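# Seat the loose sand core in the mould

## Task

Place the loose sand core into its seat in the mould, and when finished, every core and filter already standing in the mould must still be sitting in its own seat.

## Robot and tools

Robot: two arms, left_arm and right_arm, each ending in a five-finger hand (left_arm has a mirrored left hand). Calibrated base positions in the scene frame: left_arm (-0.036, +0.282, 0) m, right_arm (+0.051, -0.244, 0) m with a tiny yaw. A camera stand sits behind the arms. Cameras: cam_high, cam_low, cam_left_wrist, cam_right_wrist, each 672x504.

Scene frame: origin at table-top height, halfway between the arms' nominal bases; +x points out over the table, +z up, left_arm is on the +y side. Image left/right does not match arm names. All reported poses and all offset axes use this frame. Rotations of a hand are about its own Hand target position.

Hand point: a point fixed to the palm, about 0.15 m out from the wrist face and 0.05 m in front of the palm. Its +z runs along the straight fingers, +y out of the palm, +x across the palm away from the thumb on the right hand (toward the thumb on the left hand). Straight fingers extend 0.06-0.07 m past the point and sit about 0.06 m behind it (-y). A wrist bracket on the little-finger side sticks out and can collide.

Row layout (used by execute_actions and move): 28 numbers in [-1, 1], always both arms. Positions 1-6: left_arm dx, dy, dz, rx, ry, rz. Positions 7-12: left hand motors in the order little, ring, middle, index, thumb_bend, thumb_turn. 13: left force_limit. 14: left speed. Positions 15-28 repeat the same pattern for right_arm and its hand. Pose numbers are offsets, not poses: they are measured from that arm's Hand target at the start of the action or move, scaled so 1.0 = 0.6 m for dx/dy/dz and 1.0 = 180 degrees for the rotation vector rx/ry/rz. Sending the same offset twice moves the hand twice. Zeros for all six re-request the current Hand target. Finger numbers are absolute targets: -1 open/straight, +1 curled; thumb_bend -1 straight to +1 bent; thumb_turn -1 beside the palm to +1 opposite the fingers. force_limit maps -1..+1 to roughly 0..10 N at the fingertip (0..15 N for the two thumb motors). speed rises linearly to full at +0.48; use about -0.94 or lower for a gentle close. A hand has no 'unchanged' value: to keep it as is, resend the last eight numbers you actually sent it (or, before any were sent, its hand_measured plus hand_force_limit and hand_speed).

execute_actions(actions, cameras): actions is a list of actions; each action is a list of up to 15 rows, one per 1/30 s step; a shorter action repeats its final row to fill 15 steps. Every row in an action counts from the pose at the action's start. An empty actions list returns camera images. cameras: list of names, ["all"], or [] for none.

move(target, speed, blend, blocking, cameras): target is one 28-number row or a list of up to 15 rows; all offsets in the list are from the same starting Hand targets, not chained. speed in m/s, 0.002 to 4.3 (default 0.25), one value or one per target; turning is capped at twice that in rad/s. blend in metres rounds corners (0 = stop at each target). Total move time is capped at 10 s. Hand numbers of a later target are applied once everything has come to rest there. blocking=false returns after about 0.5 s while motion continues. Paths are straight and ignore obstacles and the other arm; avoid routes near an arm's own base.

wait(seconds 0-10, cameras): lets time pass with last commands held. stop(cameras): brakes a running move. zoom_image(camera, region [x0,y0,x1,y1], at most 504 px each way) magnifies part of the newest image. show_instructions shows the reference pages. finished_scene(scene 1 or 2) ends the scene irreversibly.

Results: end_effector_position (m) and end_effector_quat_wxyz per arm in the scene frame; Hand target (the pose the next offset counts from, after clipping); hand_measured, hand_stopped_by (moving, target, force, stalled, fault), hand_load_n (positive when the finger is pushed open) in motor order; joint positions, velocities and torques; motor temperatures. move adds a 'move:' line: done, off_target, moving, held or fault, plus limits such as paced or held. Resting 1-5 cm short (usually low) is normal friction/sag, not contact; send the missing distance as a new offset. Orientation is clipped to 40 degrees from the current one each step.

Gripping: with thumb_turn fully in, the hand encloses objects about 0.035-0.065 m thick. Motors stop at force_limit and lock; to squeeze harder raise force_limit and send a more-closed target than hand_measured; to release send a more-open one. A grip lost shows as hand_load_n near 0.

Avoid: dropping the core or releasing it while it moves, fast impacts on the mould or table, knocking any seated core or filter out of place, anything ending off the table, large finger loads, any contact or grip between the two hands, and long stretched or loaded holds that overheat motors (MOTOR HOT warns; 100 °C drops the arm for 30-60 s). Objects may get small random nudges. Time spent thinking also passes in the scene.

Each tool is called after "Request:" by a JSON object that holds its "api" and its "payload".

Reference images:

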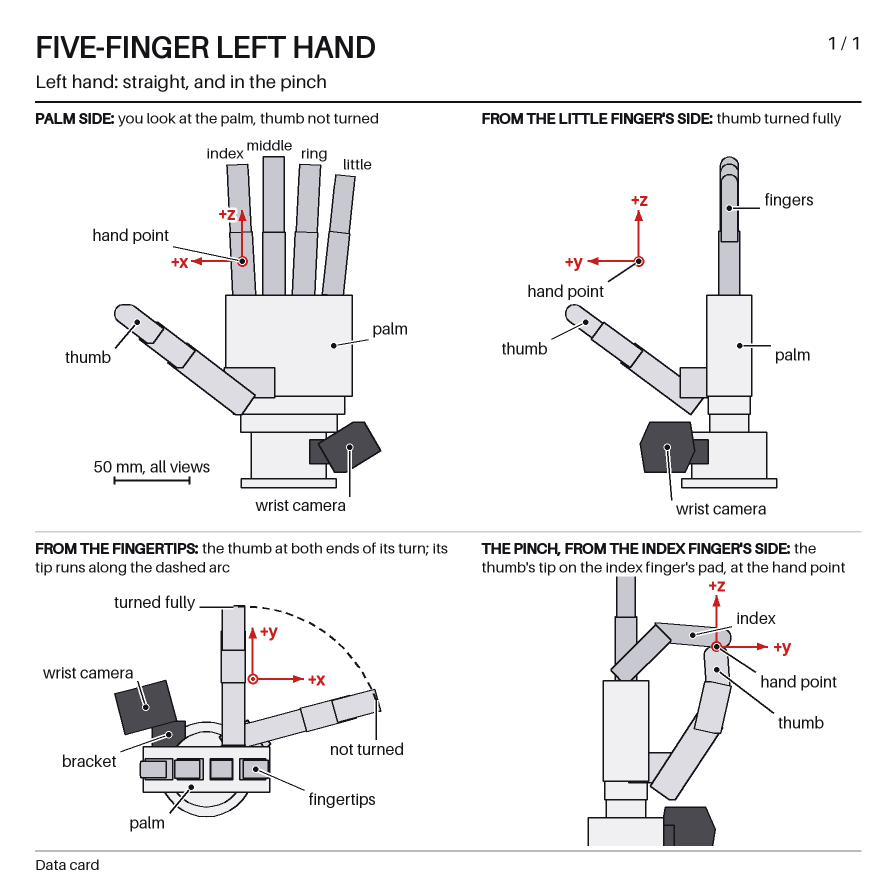

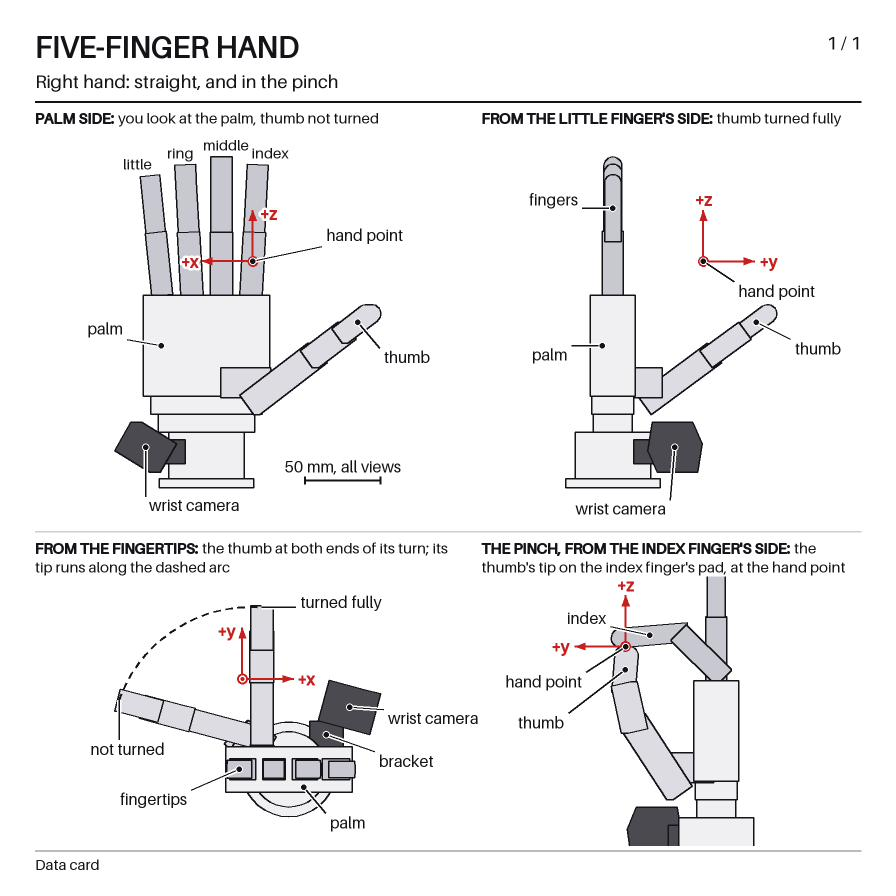

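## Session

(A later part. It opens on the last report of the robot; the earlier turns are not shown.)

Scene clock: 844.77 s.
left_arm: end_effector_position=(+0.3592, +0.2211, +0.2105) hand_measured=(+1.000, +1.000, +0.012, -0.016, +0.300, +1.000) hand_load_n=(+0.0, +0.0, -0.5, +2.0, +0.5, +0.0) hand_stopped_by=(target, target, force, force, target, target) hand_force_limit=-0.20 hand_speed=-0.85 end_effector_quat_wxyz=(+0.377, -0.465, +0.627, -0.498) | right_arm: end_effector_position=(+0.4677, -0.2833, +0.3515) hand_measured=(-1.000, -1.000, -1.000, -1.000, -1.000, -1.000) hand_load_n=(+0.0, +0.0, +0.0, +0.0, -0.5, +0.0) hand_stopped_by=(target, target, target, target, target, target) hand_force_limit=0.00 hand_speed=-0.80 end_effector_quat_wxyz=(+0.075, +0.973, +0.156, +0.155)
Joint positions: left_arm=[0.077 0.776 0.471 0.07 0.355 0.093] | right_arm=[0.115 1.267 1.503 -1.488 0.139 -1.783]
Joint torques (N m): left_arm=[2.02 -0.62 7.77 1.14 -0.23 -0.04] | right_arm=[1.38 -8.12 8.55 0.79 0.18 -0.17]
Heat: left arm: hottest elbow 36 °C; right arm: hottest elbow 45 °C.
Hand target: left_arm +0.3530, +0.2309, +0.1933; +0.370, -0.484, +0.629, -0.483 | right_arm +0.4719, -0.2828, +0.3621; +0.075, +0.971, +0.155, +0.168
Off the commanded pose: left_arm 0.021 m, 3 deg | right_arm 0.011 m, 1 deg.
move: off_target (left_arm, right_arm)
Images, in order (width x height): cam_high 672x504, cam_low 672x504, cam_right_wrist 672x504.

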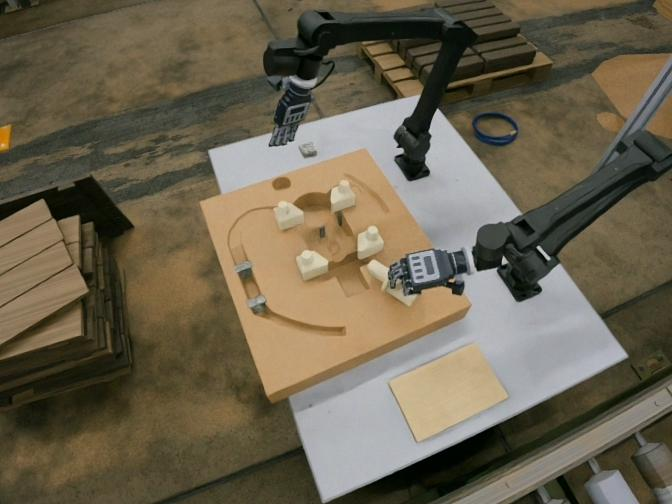

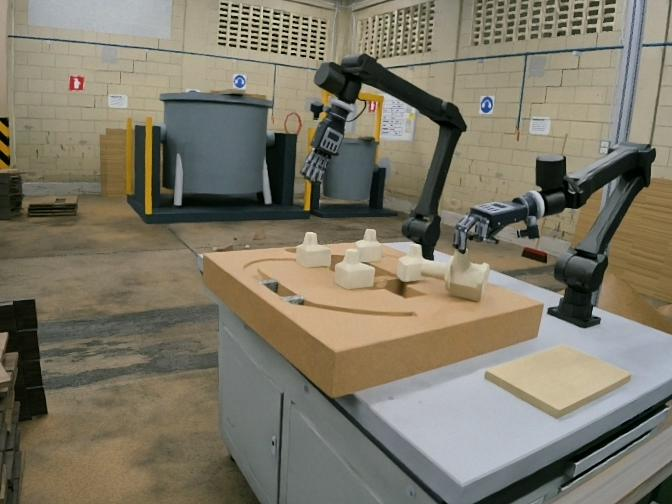

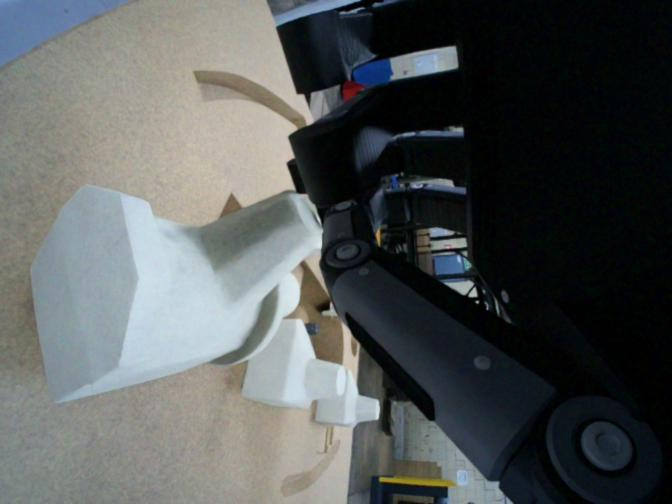

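Request:
{"api": "move", "payload": {"target": [[-0.0,0.0,0.1,0,0,0,1,1,0.5,0.5,0.3,1,-0.2,-0.85,0,0,0,0,0,0,-1,-1,-1,-1,-1,-1,0,-0.8]], "speed": 0.1, "cameras": ["cam_low","cam_right_wrist","cam_high"]}}

Request:
{"api": "zoom_image", "payload": {"camera": "cam_low", "region": [380, 200, 500, 310]}}

Request:
{"api": "zoom_image", "payload": {"camera": "cam_high", "region": [310, 230, 450, 350]}}

Scene clock: 847.47 s.
left_arm: end_effector_position=(+0.3430, +0.2250, +0.2253) hand_measured=(+1.000, +1.000, +0.012, -0.016, +0.300, +1.000) hand_load_n=(+0.0, +0.0, +0.0, +0.0, +0.0, +0.0) hand_stopped_by=(target, target, force, force, target, target) hand_force_limit=-0.20 hand_speed=-0.85 end_effector_quat_wxyz=(+0.353, -0.492, +0.636, -0.478) | right_arm: end_effector_position=(+0.4677, -0.2833, +0.3515) hand_measured=(-1.000, -1.000, -1.000, -1.000, -1.000, -1.000) hand_load_n=(+0.0, +0.0, +0.0, +0.0, +0.0, +0.0) hand_stopped_by=(target, target, target, target, target, target) hand_force_limit=0.00 hand_speed=-0.80 end_effector_quat_wxyz=(+0.075, +0.973, +0.156, +0.155)
Joint positions: left_arm=[0.09 0.717 0.537 -0.138 0.351 0.089] | right_arm=[0.115 1.267 1.503 -1.488 0.139 -1.783]
Joint torques (N m): left_arm=[0.91 -0.62 13.22 1.63 0.07 -0.04] | right_arm=[1.38 -8.12 8.57 0.79 0.18 -0.17]
Heat: left arm: hottest elbow 36 °C; right arm: hottest elbow 45 °C.
Hand target: left_arm +0.3529, +0.2310, +0.2531; +0.370, -0.484, +0.629, -0.483 | right_arm +0.4719, -0.2828, +0.3621; +0.075, +0.971, +0.155, +0.168
Off the commanded pose: left_arm 0.030 m, 2 deg | right_arm 0.011 m, 1 deg.
move: off_target (left_arm, right_arm)
Images, in order (width x height): cam_high 672x504, cam_low 672x504, cam_right_wrist 672x504.

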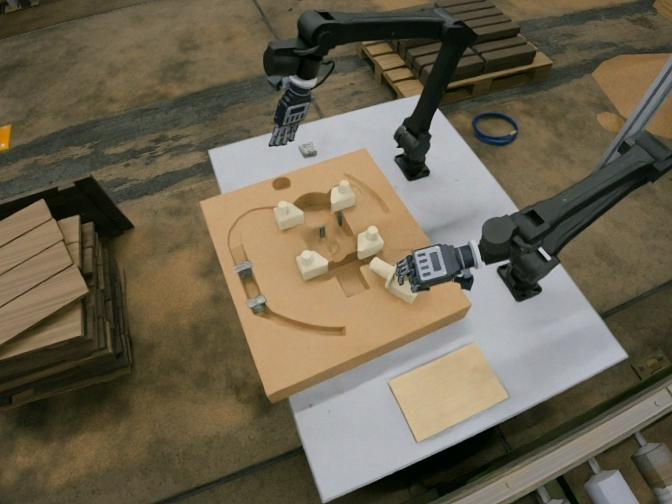

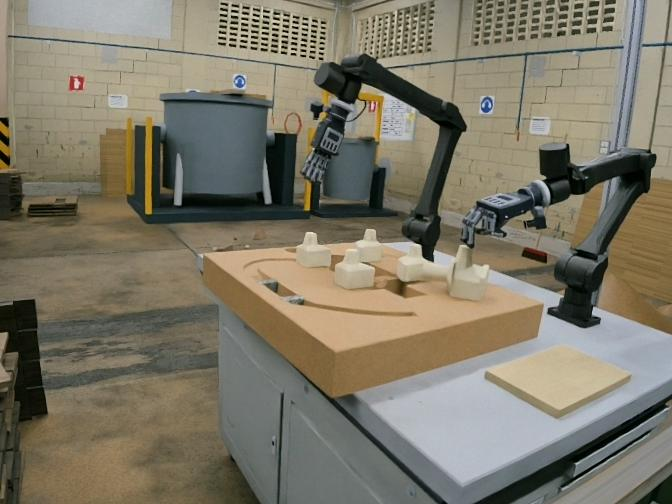

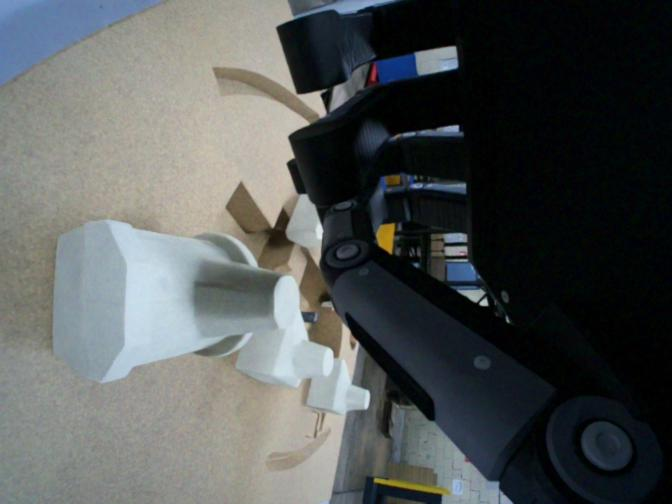

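Scaled by 4.200.

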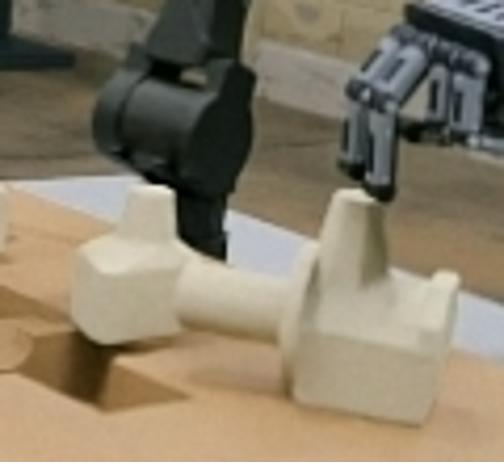

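Scaled by 3.600.

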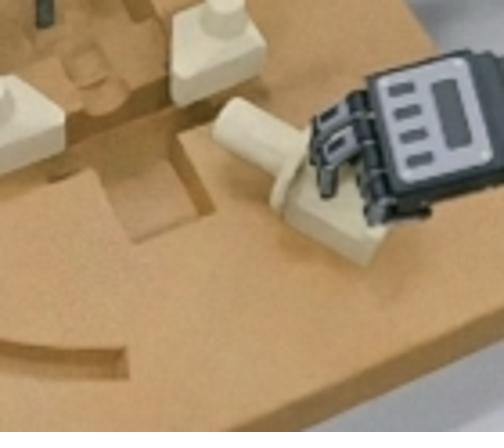

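Request:
{"api": "move", "payload": {"target": [[0,0,0.06,0,0,0,-1,-1,0.0,0.0,0.0,1,0.0,0,0,0,0,0,0,0,-1,-1,-1,-1,-1,-1,0,-0.8],[-0.015,-0.0617,0.025,0,0,0.0833,-1,-1,-0.5,-0.5,-0.2,1,0.0,0,0,0,0,0,0,0,-1,-1,-1,-1,-1,-1,0,-0.8]], "speed": 0.15, "cameras": ["cam_low","cam_right_wrist","cam_high"]}}

Request:
{"api": "zoom_image", "payload": {"camera": "cam_low", "region": [380, 180, 520, 310]}}

Request:
{"api": "zoom_image", "payload": {"camera": "cam_high", "region": [310, 230, 450, 350]}}

Scene clock: 858.10 s.
left_arm: end_effector_position=(+0.3440, +0.1982, +0.2694) hand_measured=(-1.000, -1.000, -0.500, -0.500, -0.200, +1.000) hand_load_n=(+0.0, +0.0, +0.0, +0.0, +0.0, +0.0) hand_stopped_by=(target, target, target, target, target, target) hand_force_limit=0.00 hand_speed=0.00 end_effector_quat_wxyz=(-0.433, +0.561, -0.564, +0.424) | right_arm: end_effector_position=(+0.4677, -0.2833, +0.3515) hand_measured=(-1.000, -1.000, -1.000, -1.000, -1.000, -1.000) hand_load_n=(+0.0, +0.0, +0.0, +0.0, -0.5, +0.0) hand_stopped_by=(target, target, target, target, target, target) hand_force_limit=0.00 hand_speed=-0.80 end_effector_quat_wxyz=(+0.075, +0.973, +0.156, +0.155)
Joint positions: left_arm=[-0.257 0.656 0.616 -0.238 -0.254 -0.058] | right_arm=[0.115 1.267 1.503 -1.488 0.139 -1.783]
Joint torques (N m): left_arm=[-0.73 -0.67 9.05 2.88 -0.19 -0.21] | right_arm=[1.44 -8.12 8.57 0.79 0.18 -0.17]
Heat: left arm: hottest elbow 37 °C; right arm: hottest elbow 45 °C.
Hand target: left_arm +0.3439, +0.1939, +0.2682; -0.430, +0.562, -0.561, +0.430 | right_arm +0.4719, -0.2828, +0.3621; +0.075, +0.971, +0.155, +0.168
Off the commanded pose: left_arm 0.004 m, 1 deg | right_arm 0.011 m, 1 deg.
move: off_target (right_arm)
Images, in order (width x height): cam_high 672x504, cam_low 672x504, cam_right_wrist 672x504.

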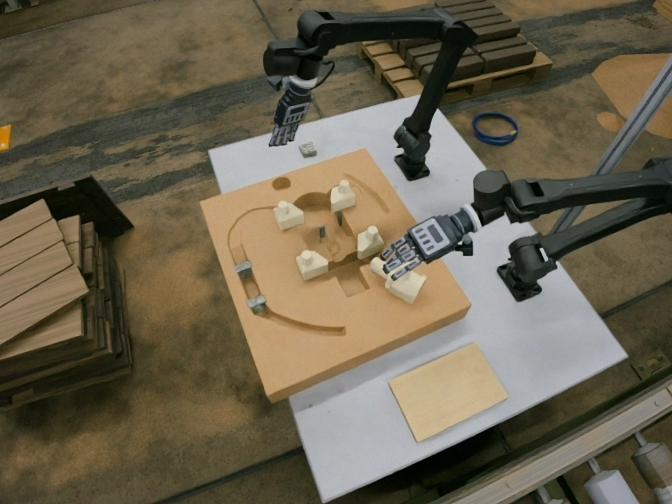

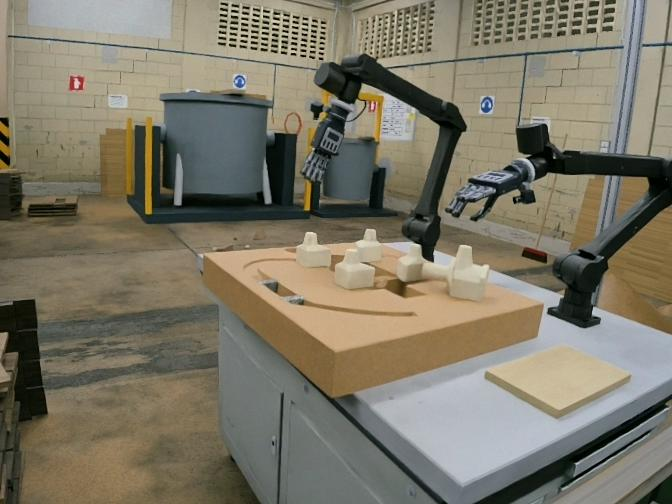

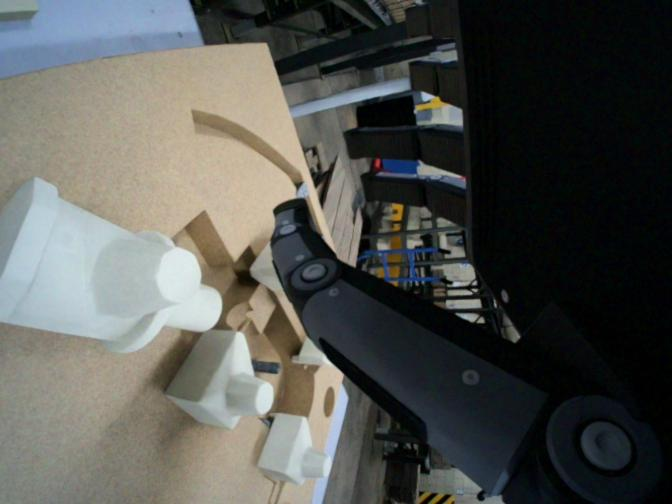

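Scaled by 3.600.

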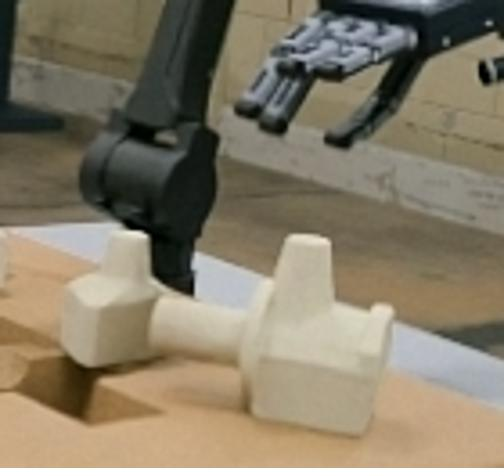

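Scaled by 3.600.

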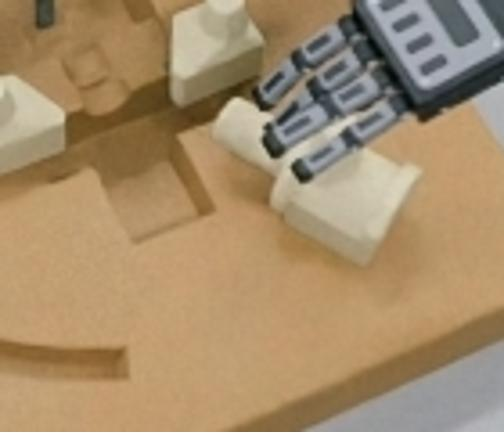

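Request:
{"api": "move", "payload": {"target": [[-0.008,-0.028,-0.065,0,0,0,-1,-1,-0.5,-0.5,-0.2,1,0.0,0,0,0,0,0,0,0,-1,-1,-1,-1,-1,-1,0,-0.8]], "speed": 0.12, "cameras": ["cam_low","cam_right_wrist"]}}

Scene clock: 862.73 s.
left_arm: end_effector_position=(+0.3381, +0.1828, +0.2311) hand_measured=(-1.000, -1.000, -0.500, -0.500, -0.200, +1.000) hand_load_n=(+0.0, +0.0, +0.0, +0.0, +0.5, +0.0) hand_stopped_by=(target, target, target, target, target, target) hand_force_limit=0.00 hand_speed=0.00 end_effector_quat_wxyz=(-0.434, +0.561, -0.564, +0.422) | right_arm: end_effector_position=(+0.4677, -0.2833, +0.3515) hand_measured=(-1.000, -1.000, -1.000, -1.000, -1.000, -1.000) hand_load_n=(+0.0, +0.0, +0.0, +0.0, -0.5, +0.0) hand_stopped_by=(target, target, target, target, target, target) hand_force_limit=0.00 hand_speed=-0.80 end_effector_quat_wxyz=(+0.075, +0.973, +0.156, +0.155)
Joint positions: left_arm=[-0.335 0.667 0.521 -0.141 -0.332 -0.08] | right_arm=[0.115 1.267 1.503 -1.488 0.139 -1.783]
Joint torques (N m): left_arm=[-1.08 0.56 8.77 3.12 -0.24 -0.16] | right_arm=[1.44 -8.12 8.54 0.79 0.18 -0.17]
Heat: left arm: hottest elbow 37 °C; right arm: hottest elbow 45 °C.
Hand target: left_arm +0.3391, +0.1771, +0.2291; -0.430, +0.562, -0.561, +0.430 | right_arm +0.4719, -0.2828, +0.3621; +0.075, +0.971, +0.155, +0.168
Off the commanded pose: left_arm 0.006 m, 1 deg | right_arm 0.011 m, 1 deg.
move: off_target (right_arm)
Images, in order (width x height): cam_low 672x504, cam_right_wrist 672x504.

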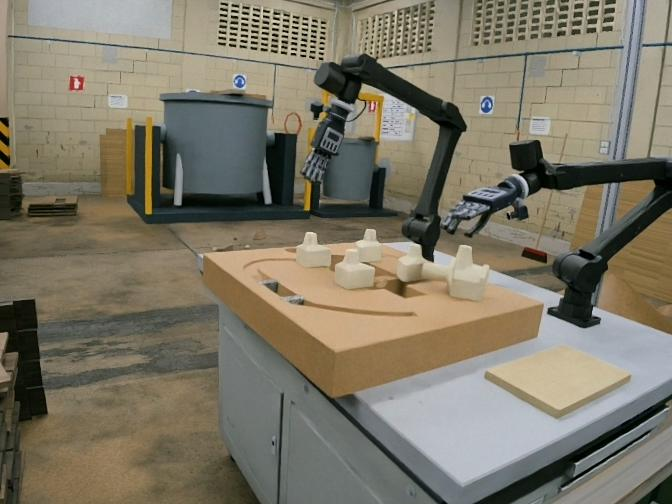

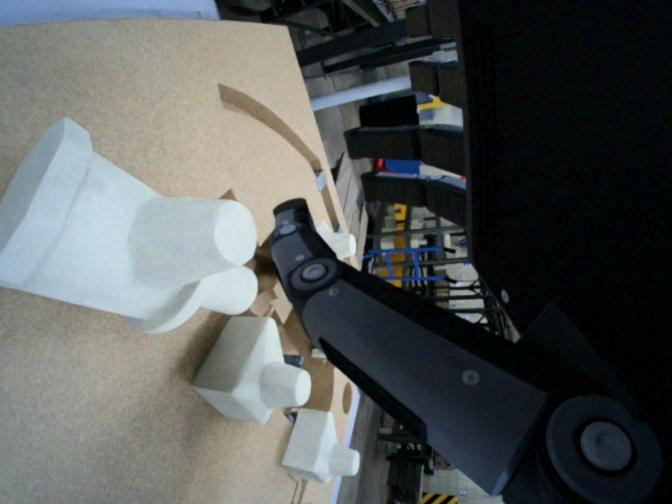

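Request:
{"api": "move", "payload": {"target": [[-0.0075,-0.0085,-0.05,0,0,0,-1,-1,-0.5,-0.5,-0.2,1,0.0,0,0,0,0,0,0,0,-1,-1,-1,-1,-1,-1,0,-0.8]], "speed": 0.1, "cameras": ["cam_low","cam_right_wrist"]}}

Request:
{"api": "zoom_image", "payload": {"camera": "cam_low", "region": [380, 180, 520, 310]}}

Scene clock: 868.60 s.
left_arm: end_effector_position=(+0.3359, +0.1776, +0.2100) hand_measured=(-1.000, -1.000, -0.500, -0.500, -0.200, +1.000) hand_load_n=(+0.0, -0.5, +0.0, +0.0, -0.5, -0.5) hand_stopped_by=(target, target, target, target, target, target) hand_force_limit=0.00 hand_speed=0.00 end_effector_quat_wxyz=(-0.438, +0.559, -0.558, +0.429) | right_arm: end_effector_position=(+0.4677, -0.2833, +0.3515) hand_measured=(-1.000, -1.000, -1.000, -1.000, -1.000, -1.000) hand_load_n=(+0.0, +0.0, +0.0, +0.5, +0.0, +0.0) hand_stopped_by=(target, target, target, target, target, target) hand_force_limit=0.00 hand_speed=-0.80 end_effector_quat_wxyz=(+0.075, +0.973, +0.156, +0.155)
Joint positions: left_arm=[-0.364 0.675 0.455 -0.049 -0.362 -0.088] | right_arm=[0.115 1.267 1.503 -1.488 0.139 -1.783]
Joint torques (N m): left_arm=[-0.73 1.32 8.01 2.86 -0.17 -0.25] | right_arm=[1.38 -8.12 8.55 0.79 0.18 -0.17]
Heat: left arm: hottest elbow 37 °C; right arm: hottest elbow 45 °C.
Hand target: left_arm +0.3346, +0.1720, +0.1991; -0.430, +0.562, -0.561, +0.430 | right_arm +0.4719, -0.2828, +0.3621; +0.075, +0.971, +0.155, +0.168
Off the commanded pose: left_arm 0.012 m, 1 deg | right_arm 0.011 m, 1 deg.
move: off_target (left_arm, right_arm)
Images, in order (width x height): cam_low 672x504, cam_right_wrist 672x504.

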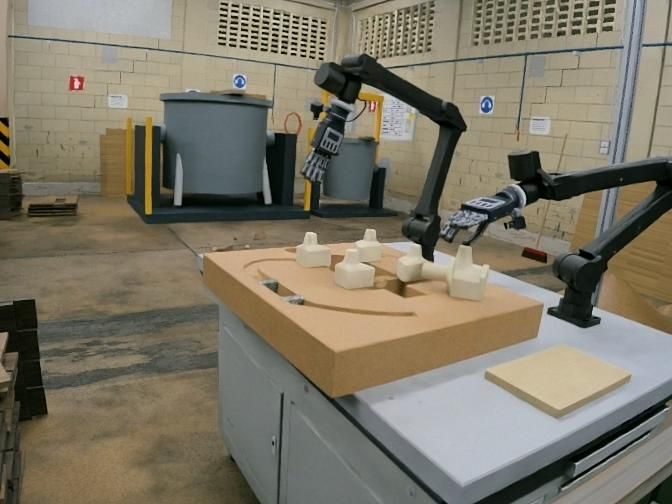

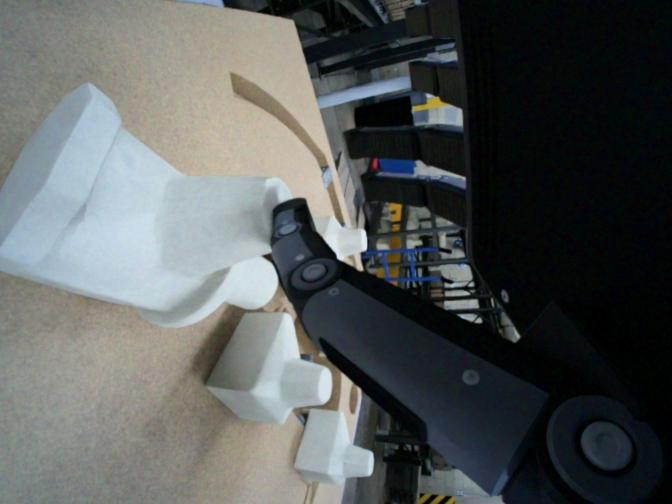

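Scaled by 3.600.

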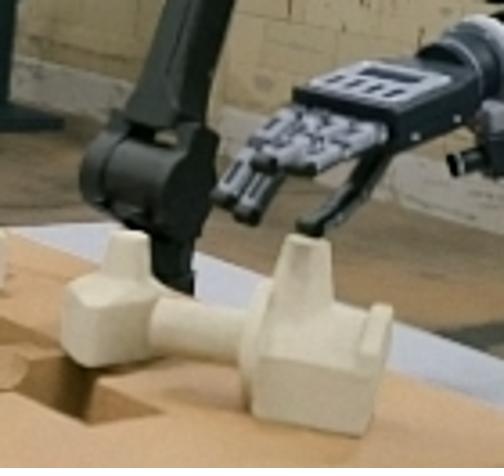

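Request:
{"api": "move", "payload": {"target": [[0,0,0.03,0,0,0,-1,-1,-0.5,-0.5,-0.2,1,0.0,0,0,0,0,0,0,0,-1,-1,-1,-1,-1,-1,0,-0.8],[-0.036,0.005,0.03,0,0,0,-1,-1,-0.5,-0.5,-0.2,1,0.0,0,0,0,0,0,0,0,-1,-1,-1,-1,-1,-1,0,-0.8],[-0.036,0.005,-0.01,0,0,0,-1,-1,-0.5,-0.5,-0.2,1,0.0,0,0,0,0,0,0,0,-1,-1,-1,-1,-1,-1,0,-0.8]], "speed": 0.1, "cameras": ["cam_low","cam_right_wrist"]}}

Request:
{"api": "zoom_image", "payload": {"camera": "cam_low", "region": [380, 180, 520, 310]}}

Scene clock: 874.93 s.
left_arm: end_effector_position=(+0.3122, +0.1804, +0.1940) hand_measured=(-1.000, -1.000, -0.500, -0.500, -0.200, +1.000) hand_load_n=(+0.0, +0.0, -0.5, +0.0, +0.0, +0.0) hand_stopped_by=(target, target, target, target, target, target) hand_force_limit=0.00 hand_speed=0.00 end_effector_quat_wxyz=(-0.433, +0.562, -0.565, +0.422) | right_arm: end_effector_position=(+0.4677, -0.2833, +0.3515) hand_measured=(-1.000, -1.000, -1.000, -1.000, -1.000, -1.000) hand_load_n=(+0.0, +0.0, +0.0, +0.0, +0.0, +0.0) hand_stopped_by=(target, target, target, target, target, target) hand_force_limit=0.00 hand_speed=-0.80 end_effector_quat_wxyz=(+0.075, +0.973, +0.156, +0.155)
Joint positions: left_arm=[-0.391 0.594 0.403 -0.103 -0.385 -0.097] | right_arm=[0.115 1.267 1.503 -1.488 0.139 -1.783]
Joint torques (N m): left_arm=[-1.44 0.91 8.83 2.93 -0.25 -0.21] | right_arm=[1.38 -8.12 8.55 0.79 0.18 -0.17]
Heat: left arm: hottest elbow 37 °C; right arm: hottest elbow 45 °C.
Hand target: left_arm +0.3130, +0.1750, +0.1932; -0.430, +0.562, -0.561, +0.430 | right_arm +0.4719, -0.2828, +0.3621; +0.075, +0.971, +0.155, +0.168
Off the commanded pose: left_arm 0.006 m, 1 deg | right_arm 0.011 m, 1 deg.
move: off_target (right_arm)
Images, in order (width x height): cam_low 672x504, cam_right_wrist 672x504.

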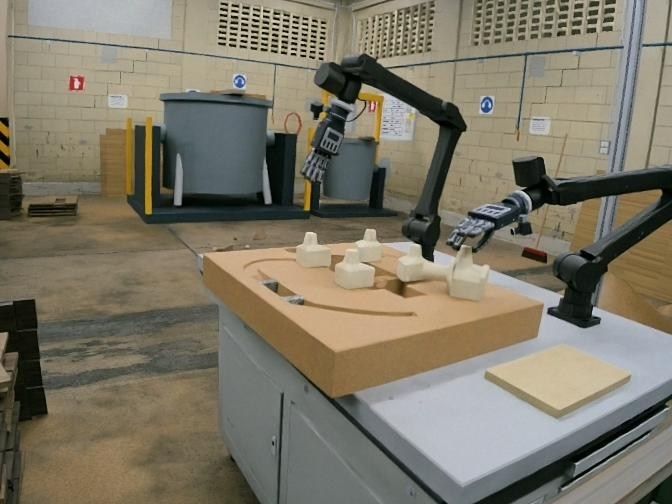

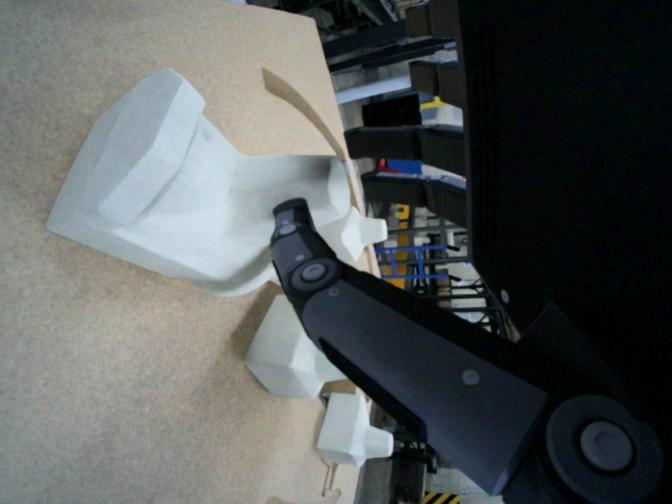

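Scaled by 3.600.

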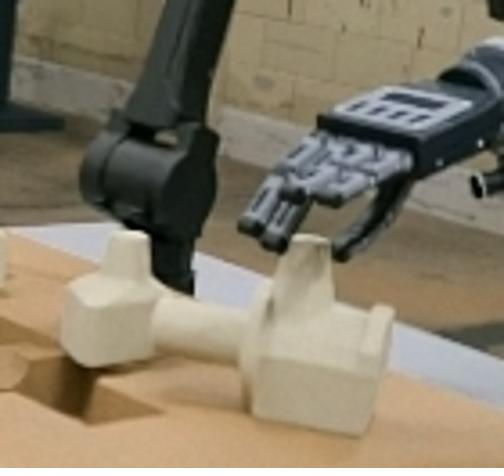

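Request:
{"api": "move", "payload": {"target": [[0,0,-0.015,0,0,0,-1,-1,-0.5,-0.5,-0.2,1,0.0,0,0,0,0,0,0,0,-1,-1,-1,-1,-1,-1,0,-0.8]], "speed": 0.06}}

Request:
{"api": "execute_actions", "payload": {"actions": [[[0,0,0,0,0,0,-1,-1,0.2,0.2,0.2,1,-0.6,-0.88,0,0,0,0,0,0,-1,-1,-1,-1,-1,-1,0,-0.8]],[[0,0,0,0,0,0,-1,-1,0.2,0.2,0.2,1,-0.6,-0.88,0,0,0,0,0,0,-1,-1,-1,-1,-1,-1,0,-0.8]],[[0,0,0,0,0,0,-1,-1,0.2,0.2,0.2,1,-0.6,-0.88,0,0,0,0,0,0,-1,-1,-1,-1,-1,-1,0,-0.8]],[[0,0,0,0,0,0,-1,-1,0.2,0.2,0.2,1,-0.6,-0.88,0,0,0,0,0,0,-1,-1,-1,-1,-1,-1,0,-0.8]]], "cameras": ["cam_low","cam_right_wrist"]}}

Request:
{"api": "zoom_image", "payload": {"camera": "cam_low", "region": [380, 180, 520, 310]}}

Scene clock: 879.53 s.
left_arm: end_effector_position=(+0.3126, +0.1803, +0.1861) hand_measured=(-1.000, -1.000, -0.500, -0.500, -0.200, +1.000) hand_load_n=(+0.0, +0.0, +0.0, +0.0, +0.0, +0.0) hand_stopped_by=(target, target, target, target, target, target) hand_force_limit=0.00 hand_speed=0.00 end_effector_quat_wxyz=(-0.434, +0.561, -0.564, +0.422) | right_arm: end_effector_position=(+0.4677, -0.2833, +0.3515) hand_measured=(-1.000, -1.000, -1.000, -1.000, -1.000, -1.000) hand_load_n=(+0.0, +0.0, +0.0, +0.0, +0.0, +0.0) hand_stopped_by=(target, target, target, target, target, target) hand_force_limit=0.00 hand_speed=-0.80 end_effector_quat_wxyz=(+0.075, +0.973, +0.156, +0.155)
Joint positions: left_arm=[-0.391 0.604 0.383 -0.072 -0.385 -0.097] | right_arm=[0.115 1.267 1.503 -1.488 0.139 -1.783]
Joint torques (N m): left_arm=[-1.08 1.32 8.68 3.11 -0.25 -0.25] | right_arm=[1.38 -8.12 8.57 0.77 0.18 -0.17]
Heat: left arm: hottest elbow 37 °C; right arm: hottest elbow 45 °C.
Hand target: left_arm +0.3130, +0.1750, +0.1842; -0.430, +0.562, -0.561, +0.430 | right_arm +0.4719, -0.2828, +0.3621; +0.075, +0.971, +0.155, +0.168
Off the commanded pose: left_arm 0.006 m, 1 deg | right_arm 0.011 m, 1 deg.
move: off_target (right_arm)

Scene clock: 881.73 s.
left_arm: end_effector_position=(+0.3138, +0.1794, +0.1875) hand_measured=(-1.000, -1.000, -0.234, -0.190, -0.058, +1.000) hand_load_n=(-0.5, +0.0, +1.5, +3.0, +4.0, +0.0) hand_stopped_by=(target, target, force, force, force, target) hand_force_limit=-0.60 hand_speed=-0.88 end_effector_quat_wxyz=(-0.434, +0.561, -0.562, +0.425) | right_arm: end_effector_position=(+0.4677, -0.2833, +0.3515) hand_measured=(-1.000, -1.000, -1.000, -1.000, -1.000, -1.000) hand_load_n=(+0.5, +0.0, +0.0, +0.0, +0.0, +0.0) hand_stopped_by=(target, target, target, target, target, target) hand_force_limit=0.00 hand_speed=-0.80 end_effector_quat_wxyz=(+0.075, +0.973, +0.156, +0.155)
Joint positions: left_arm=[-0.392 0.606 0.383 -0.063 -0.386 -0.099] | right_arm=[0.115 1.267 1.503 -1.488 0.139 -1.783]
Joint torques (N m): left_arm=[-1.03 0.73 8.61 2.89 -0.24 -0.22] | right_arm=[1.38 -8.12 8.57 0.79 0.18 -0.17]
Heat: left arm: hottest elbow 37 °C; right arm: hottest elbow 45 °C.
Hand target: left_arm +0.3130, +0.1749, +0.1842; -0.430, +0.562, -0.561, +0.430 | right_arm +0.4719, -0.2828, +0.3621; +0.075, +0.971, +0.155, +0.168
Off the commanded pose: left_arm 0.006 m, 1 deg | right_arm 0.011 m, 1 deg.
Images, in order (width x height): cam_low 672x504, cam_right_wrist 672x504.

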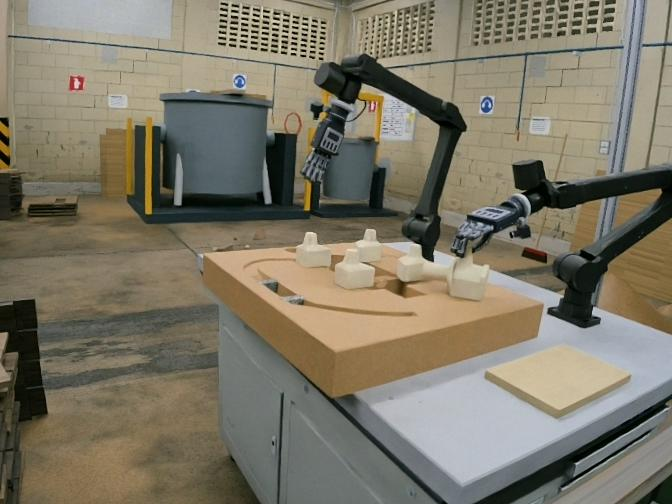

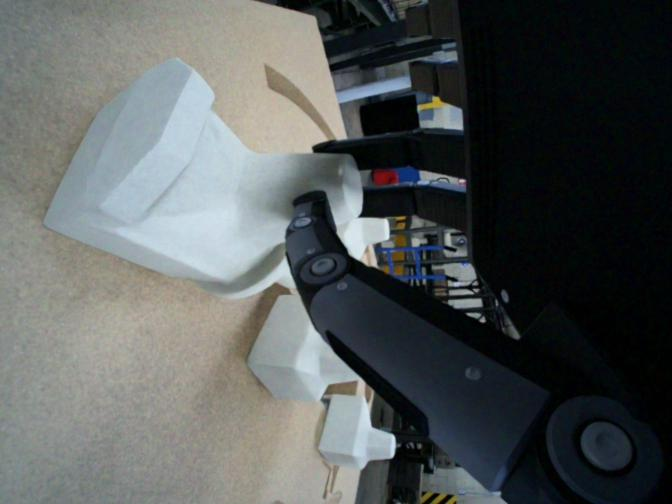

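Scaled by 3.600.

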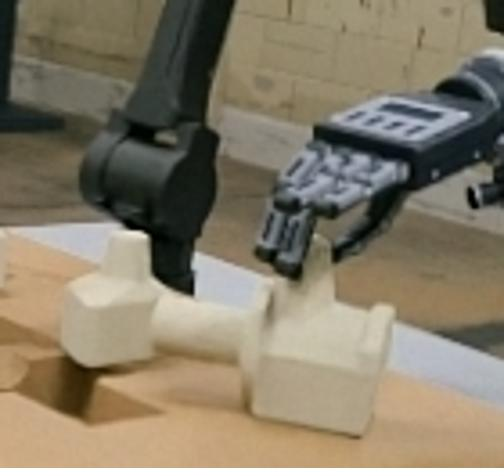

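Request:
{"api": "execute_actions", "payload": {"actions": [[[0,0,0,0,0,0,-1,-1,0.4,0.4,0.4,1,0.7,-0.9,0,0,0,0,0,0,-1,-1,-1,-1,-1,-1,0,-0.8]],[[0,0,0,0,0,0,-1,-1,0.4,0.4,0.4,1,0.7,-0.9,0,0,0,0,0,0,-1,-1,-1,-1,-1,-1,0,-0.8]],[[0,0,0,0,0,0,-1,-1,0.4,0.4,0.4,1,0.7,-0.9,0,0,0,0,0,0,-1,-1,-1,-1,-1,-1,0,-0.8]]]}}

Request:
{"api": "move", "payload": {"target": [0.07,0.03,0.2,0,-0.039,0,-1,-1,0.4,0.4,0.4,1,0.7,-0.9,0,0,0,0,0,0,-1,-1,-1,-1,-1,-1,0,-0.8], "speed": 0.12, "cameras": ["cam_low","cam_right_wrist","cam_high"]}}

Request:
{"api": "zoom_image", "payload": {"camera": "cam_low", "region": [380, 180, 520, 310]}}

Request:
{"api": "zoom_image", "payload": {"camera": "cam_high", "region": [310, 210, 450, 330]}}

Scene clock: 887.20 s.
left_arm: end_effector_position=(+0.3140, +0.1793, +0.1879) hand_measured=(-1.000, -1.000, -0.202, -0.164, -0.052, +1.000) hand_load_n=(+0.0, +0.0, +10.5, +7.0, +14.5, -0.5) hand_stopped_by=(target, target, force, force, force, target) hand_force_limit=0.70 hand_speed=-0.90 end_effector_quat_wxyz=(-0.434, +0.561, -0.561, +0.426) | right_arm: end_effector_position=(+0.4677, -0.2833, +0.3515) hand_measured=(-1.000, -1.000, -1.000, -1.000, -1.000, -1.000) hand_load_n=(+0.0, +0.0, +0.0, +0.0, +0.0, +0.0) hand_stopped_by=(target, target, target, target, target, target) hand_force_limit=0.00 hand_speed=-0.80 end_effector_quat_wxyz=(+0.075, +0.973, +0.156, +0.155)
Joint positions: left_arm=[-0.392 0.606 0.383 -0.061 -0.386 -0.1] | right_arm=[0.115 1.267 1.503 -1.488 0.139 -1.783]
Joint torques (N m): left_arm=[-0.97 0.85 8.55 2.67 -0.21 -0.2] | right_arm=[1.38 -8.12 8.55 0.8 0.18 -0.17]
Heat: left arm: hottest elbow 38 °C; right arm: hottest elbow 45 °C.
Hand target: left_arm +0.3130, +0.1750, +0.1841; -0.430, +0.562, -0.561, +0.430 | right_arm +0.4719, -0.2828, +0.3621; +0.075, +0.971, +0.155, +0.168
Off the commanded pose: left_arm 0.006 m, 1 deg | right_arm 0.011 m, 1 deg.

Scene clock: 889.07 s.
left_arm: end_effector_position=(+0.3291, +0.1946, +0.2210) hand_measured=(-1.000, -1.000, -0.202, -0.164, -0.052, +1.000) hand_load_n=(+0.0, +0.0, +8.0, +6.0, +17.5, +1.0) hand_stopped_by=(target, target, force, force, force, target) hand_force_limit=0.70 hand_speed=-0.90 end_effector_quat_wxyz=(-0.430, +0.556, -0.577, +0.415) | right_arm: end_effector_position=(+0.4677, -0.2833, +0.3515) hand_measured=(-1.000, -1.000, -1.000, -1.000, -1.000, -1.000) hand_load_n=(-0.5, +0.0, +0.0, +0.0, +0.0, +0.0) hand_stopped_by=(target, target, target, target, target, target) hand_force_limit=0.00 hand_speed=-0.80 end_effector_quat_wxyz=(+0.075, +0.973, +0.156, +0.155)
Joint positions: left_arm=[-0.287 0.63 0.495 -0.164 -0.273 -0.047] | right_arm=[0.115 1.267 1.503 -1.488 0.139 -1.783]
Joint torques (N m): left_arm=[0.32 -1.67 17.95 3.29 -0.11 -0.04] | right_arm=[1.38 -8.06 8.57 0.79 0.18 -0.17]
Heat: left arm: hottest elbow 39 °C; right arm: hottest elbow 45 °C.
Hand target: left_arm +0.3550, +0.1929, +0.3040; -0.463, +0.534, -0.534, +0.464 | right_arm +0.4719, -0.2828, +0.3621; +0.075, +0.971, +0.155, +0.168
Off the commanded pose: left_arm 0.087 m, 9 deg | right_arm 0.011 m, 1 deg.
move: off_target (left_arm, right_arm)
Images, in order (width x height): cam_high 672x504, cam_low 672x504, cam_right_wrist 672x504.

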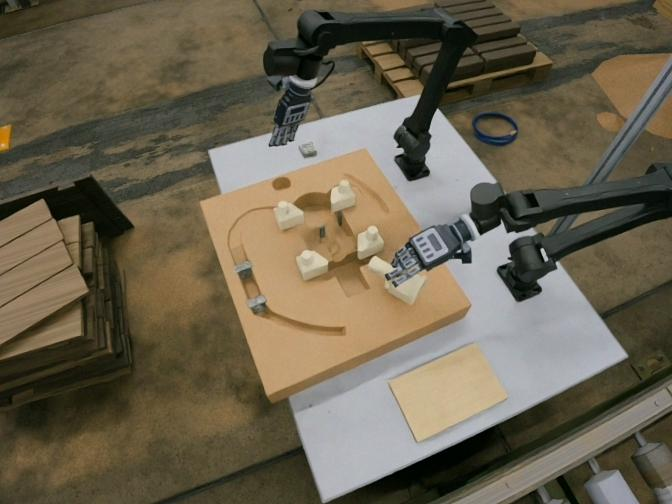

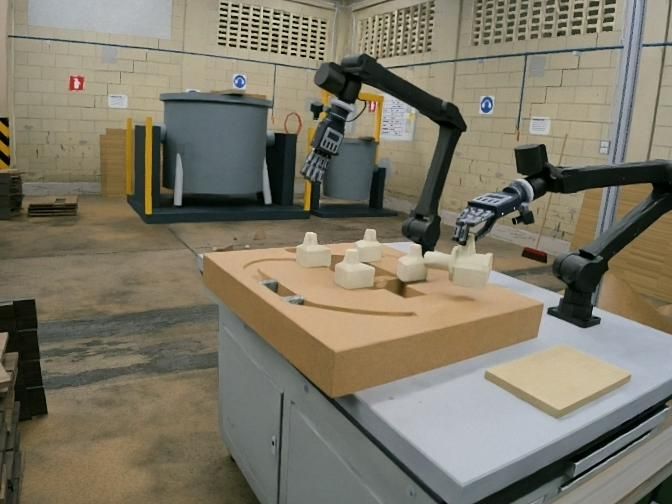

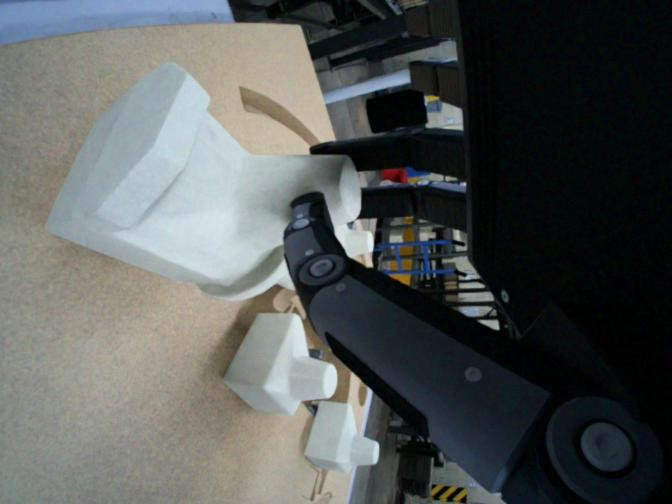

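Scaled by 3.600.

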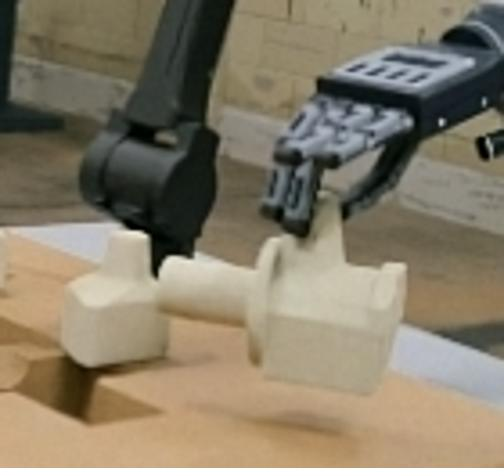

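Scaled by 3.600.

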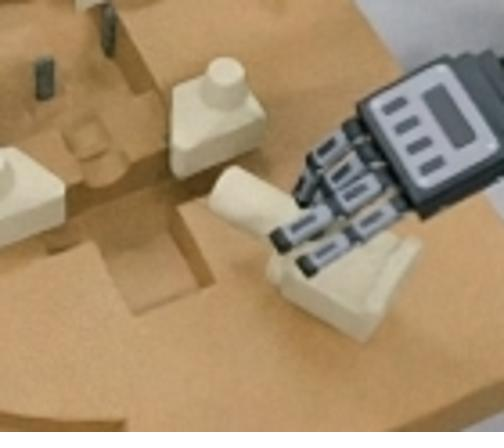

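Request:
{"api": "move", "payload": {"target": [[0.15,0.008,0.02,0,0,0,-1,-1,0.4,0.4,0.4,1,0.7,-0.9,0,0,0,0,0,0,-1,-1,-1,-1,-1,-1,0,-0.8],[0.175,-0.13,0.027,0,-0.017,-0.15,-1,-1,0.4,0.4,0.4,1,0.7,-0.9,0,0,0,0,0,0,-1,-1,-1,-1,-1,-1,0,-0.8]], "speed": 0.12, "blend": [0.02,0], "cameras": ["cam_low","cam_right_wrist","cam_high"]}}

Request:
{"api": "zoom_image", "payload": {"camera": "cam_low", "region": [330, 180, 470, 310]}}

Request:
{"api": "zoom_image", "payload": {"camera": "cam_high", "region": [300, 210, 420, 310]}}

Scene clock: 902.30 s.
left_arm: end_effector_position=(+0.4168, +0.1186, +0.2291) hand_measured=(-1.000, -1.000, -0.202, -0.164, -0.052, +1.000) hand_load_n=(+0.0, +0.0, +8.5, +6.0, +18.0, +0.5) hand_stopped_by=(target, target, force, force, force, target) hand_force_limit=0.70 hand_speed=-0.90 end_effector_quat_wxyz=(+0.298, -0.429, +0.674, -0.523) | right_arm: end_effector_position=(+0.4677, -0.2833, +0.3515) hand_measured=(-1.000, -1.000, -1.000, -1.000, -1.000, -1.000) hand_load_n=(+0.0, +0.0, +0.0, +0.0, +0.0, +0.0) hand_stopped_by=(target, target, target, target, target, target) hand_force_limit=0.00 hand_speed=-0.80 end_effector_quat_wxyz=(+0.075, +0.973, +0.156, +0.155)
Joint positions: left_arm=[-0.166 1.053 0.698 0.063 0.308 0.042] | right_arm=[0.115 1.267 1.503 -1.488 0.139 -1.783]
Joint torques (N m): left_arm=[0.79 -6.42 17.46 4.98 0.24 -0.09] | right_arm=[1.38 -8.12 8.57 0.77 0.18 -0.17]
Motor temperatures (°C): left_arm=[22 28 48 23 23 23] | right_arm=[21 25 45 19 20 22]
Heat: left arm: hottest elbow 48 °C; right arm: hottest elbow 45 °C.
Hand target: left_arm +0.4600, +0.1150, +0.3203; +0.356, -0.382, +0.631, -0.573 | right_arm +0.4719, -0.2828, +0.3621; +0.075, +0.971, +0.155, +0.168
Off the commanded pose: left_arm 0.101 m, 11 deg | right_arm 0.011 m, 1 deg.
move: off_target (left_arm, right_arm)
Images, in order (width x height): cam_high 672x504, cam_low 672x504, cam_right_wrist 672x504.

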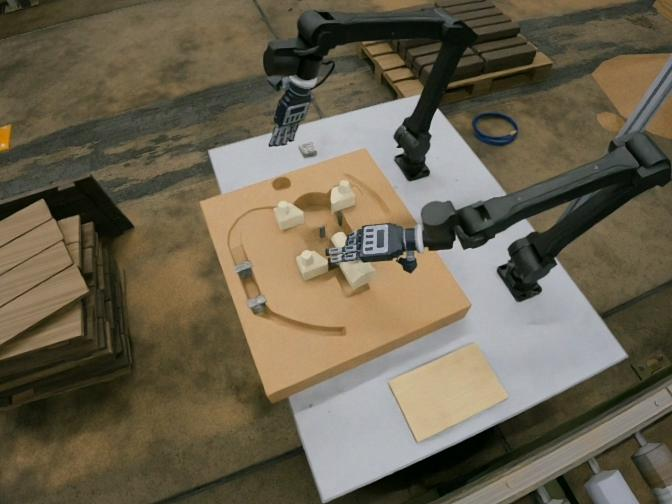

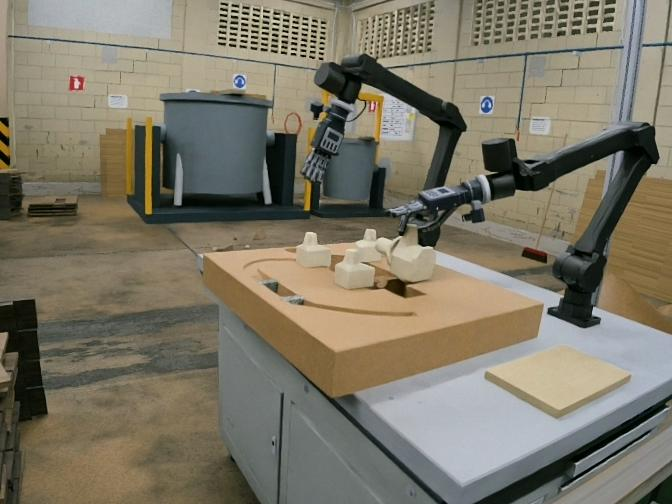

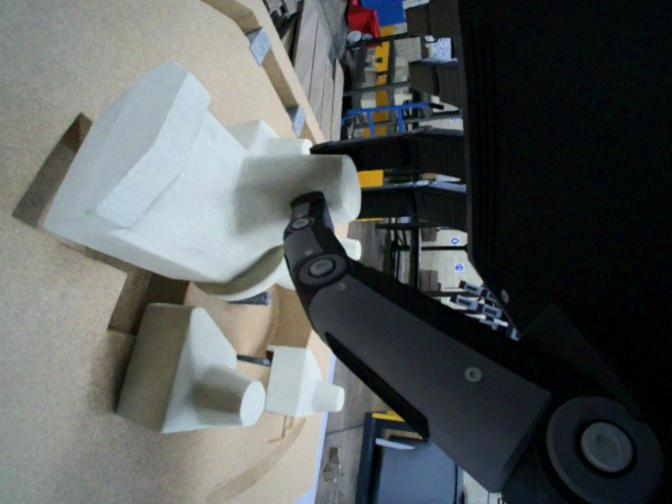

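Scaled by 3.600.

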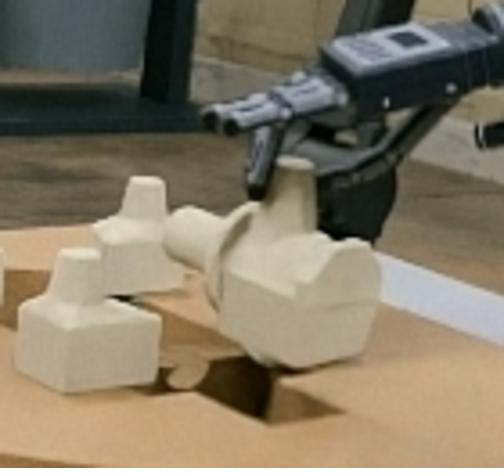

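Scaled by 4.200.

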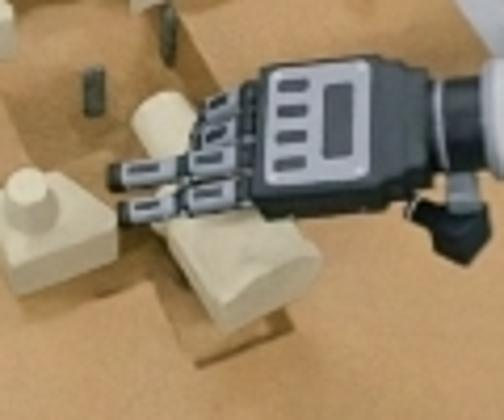

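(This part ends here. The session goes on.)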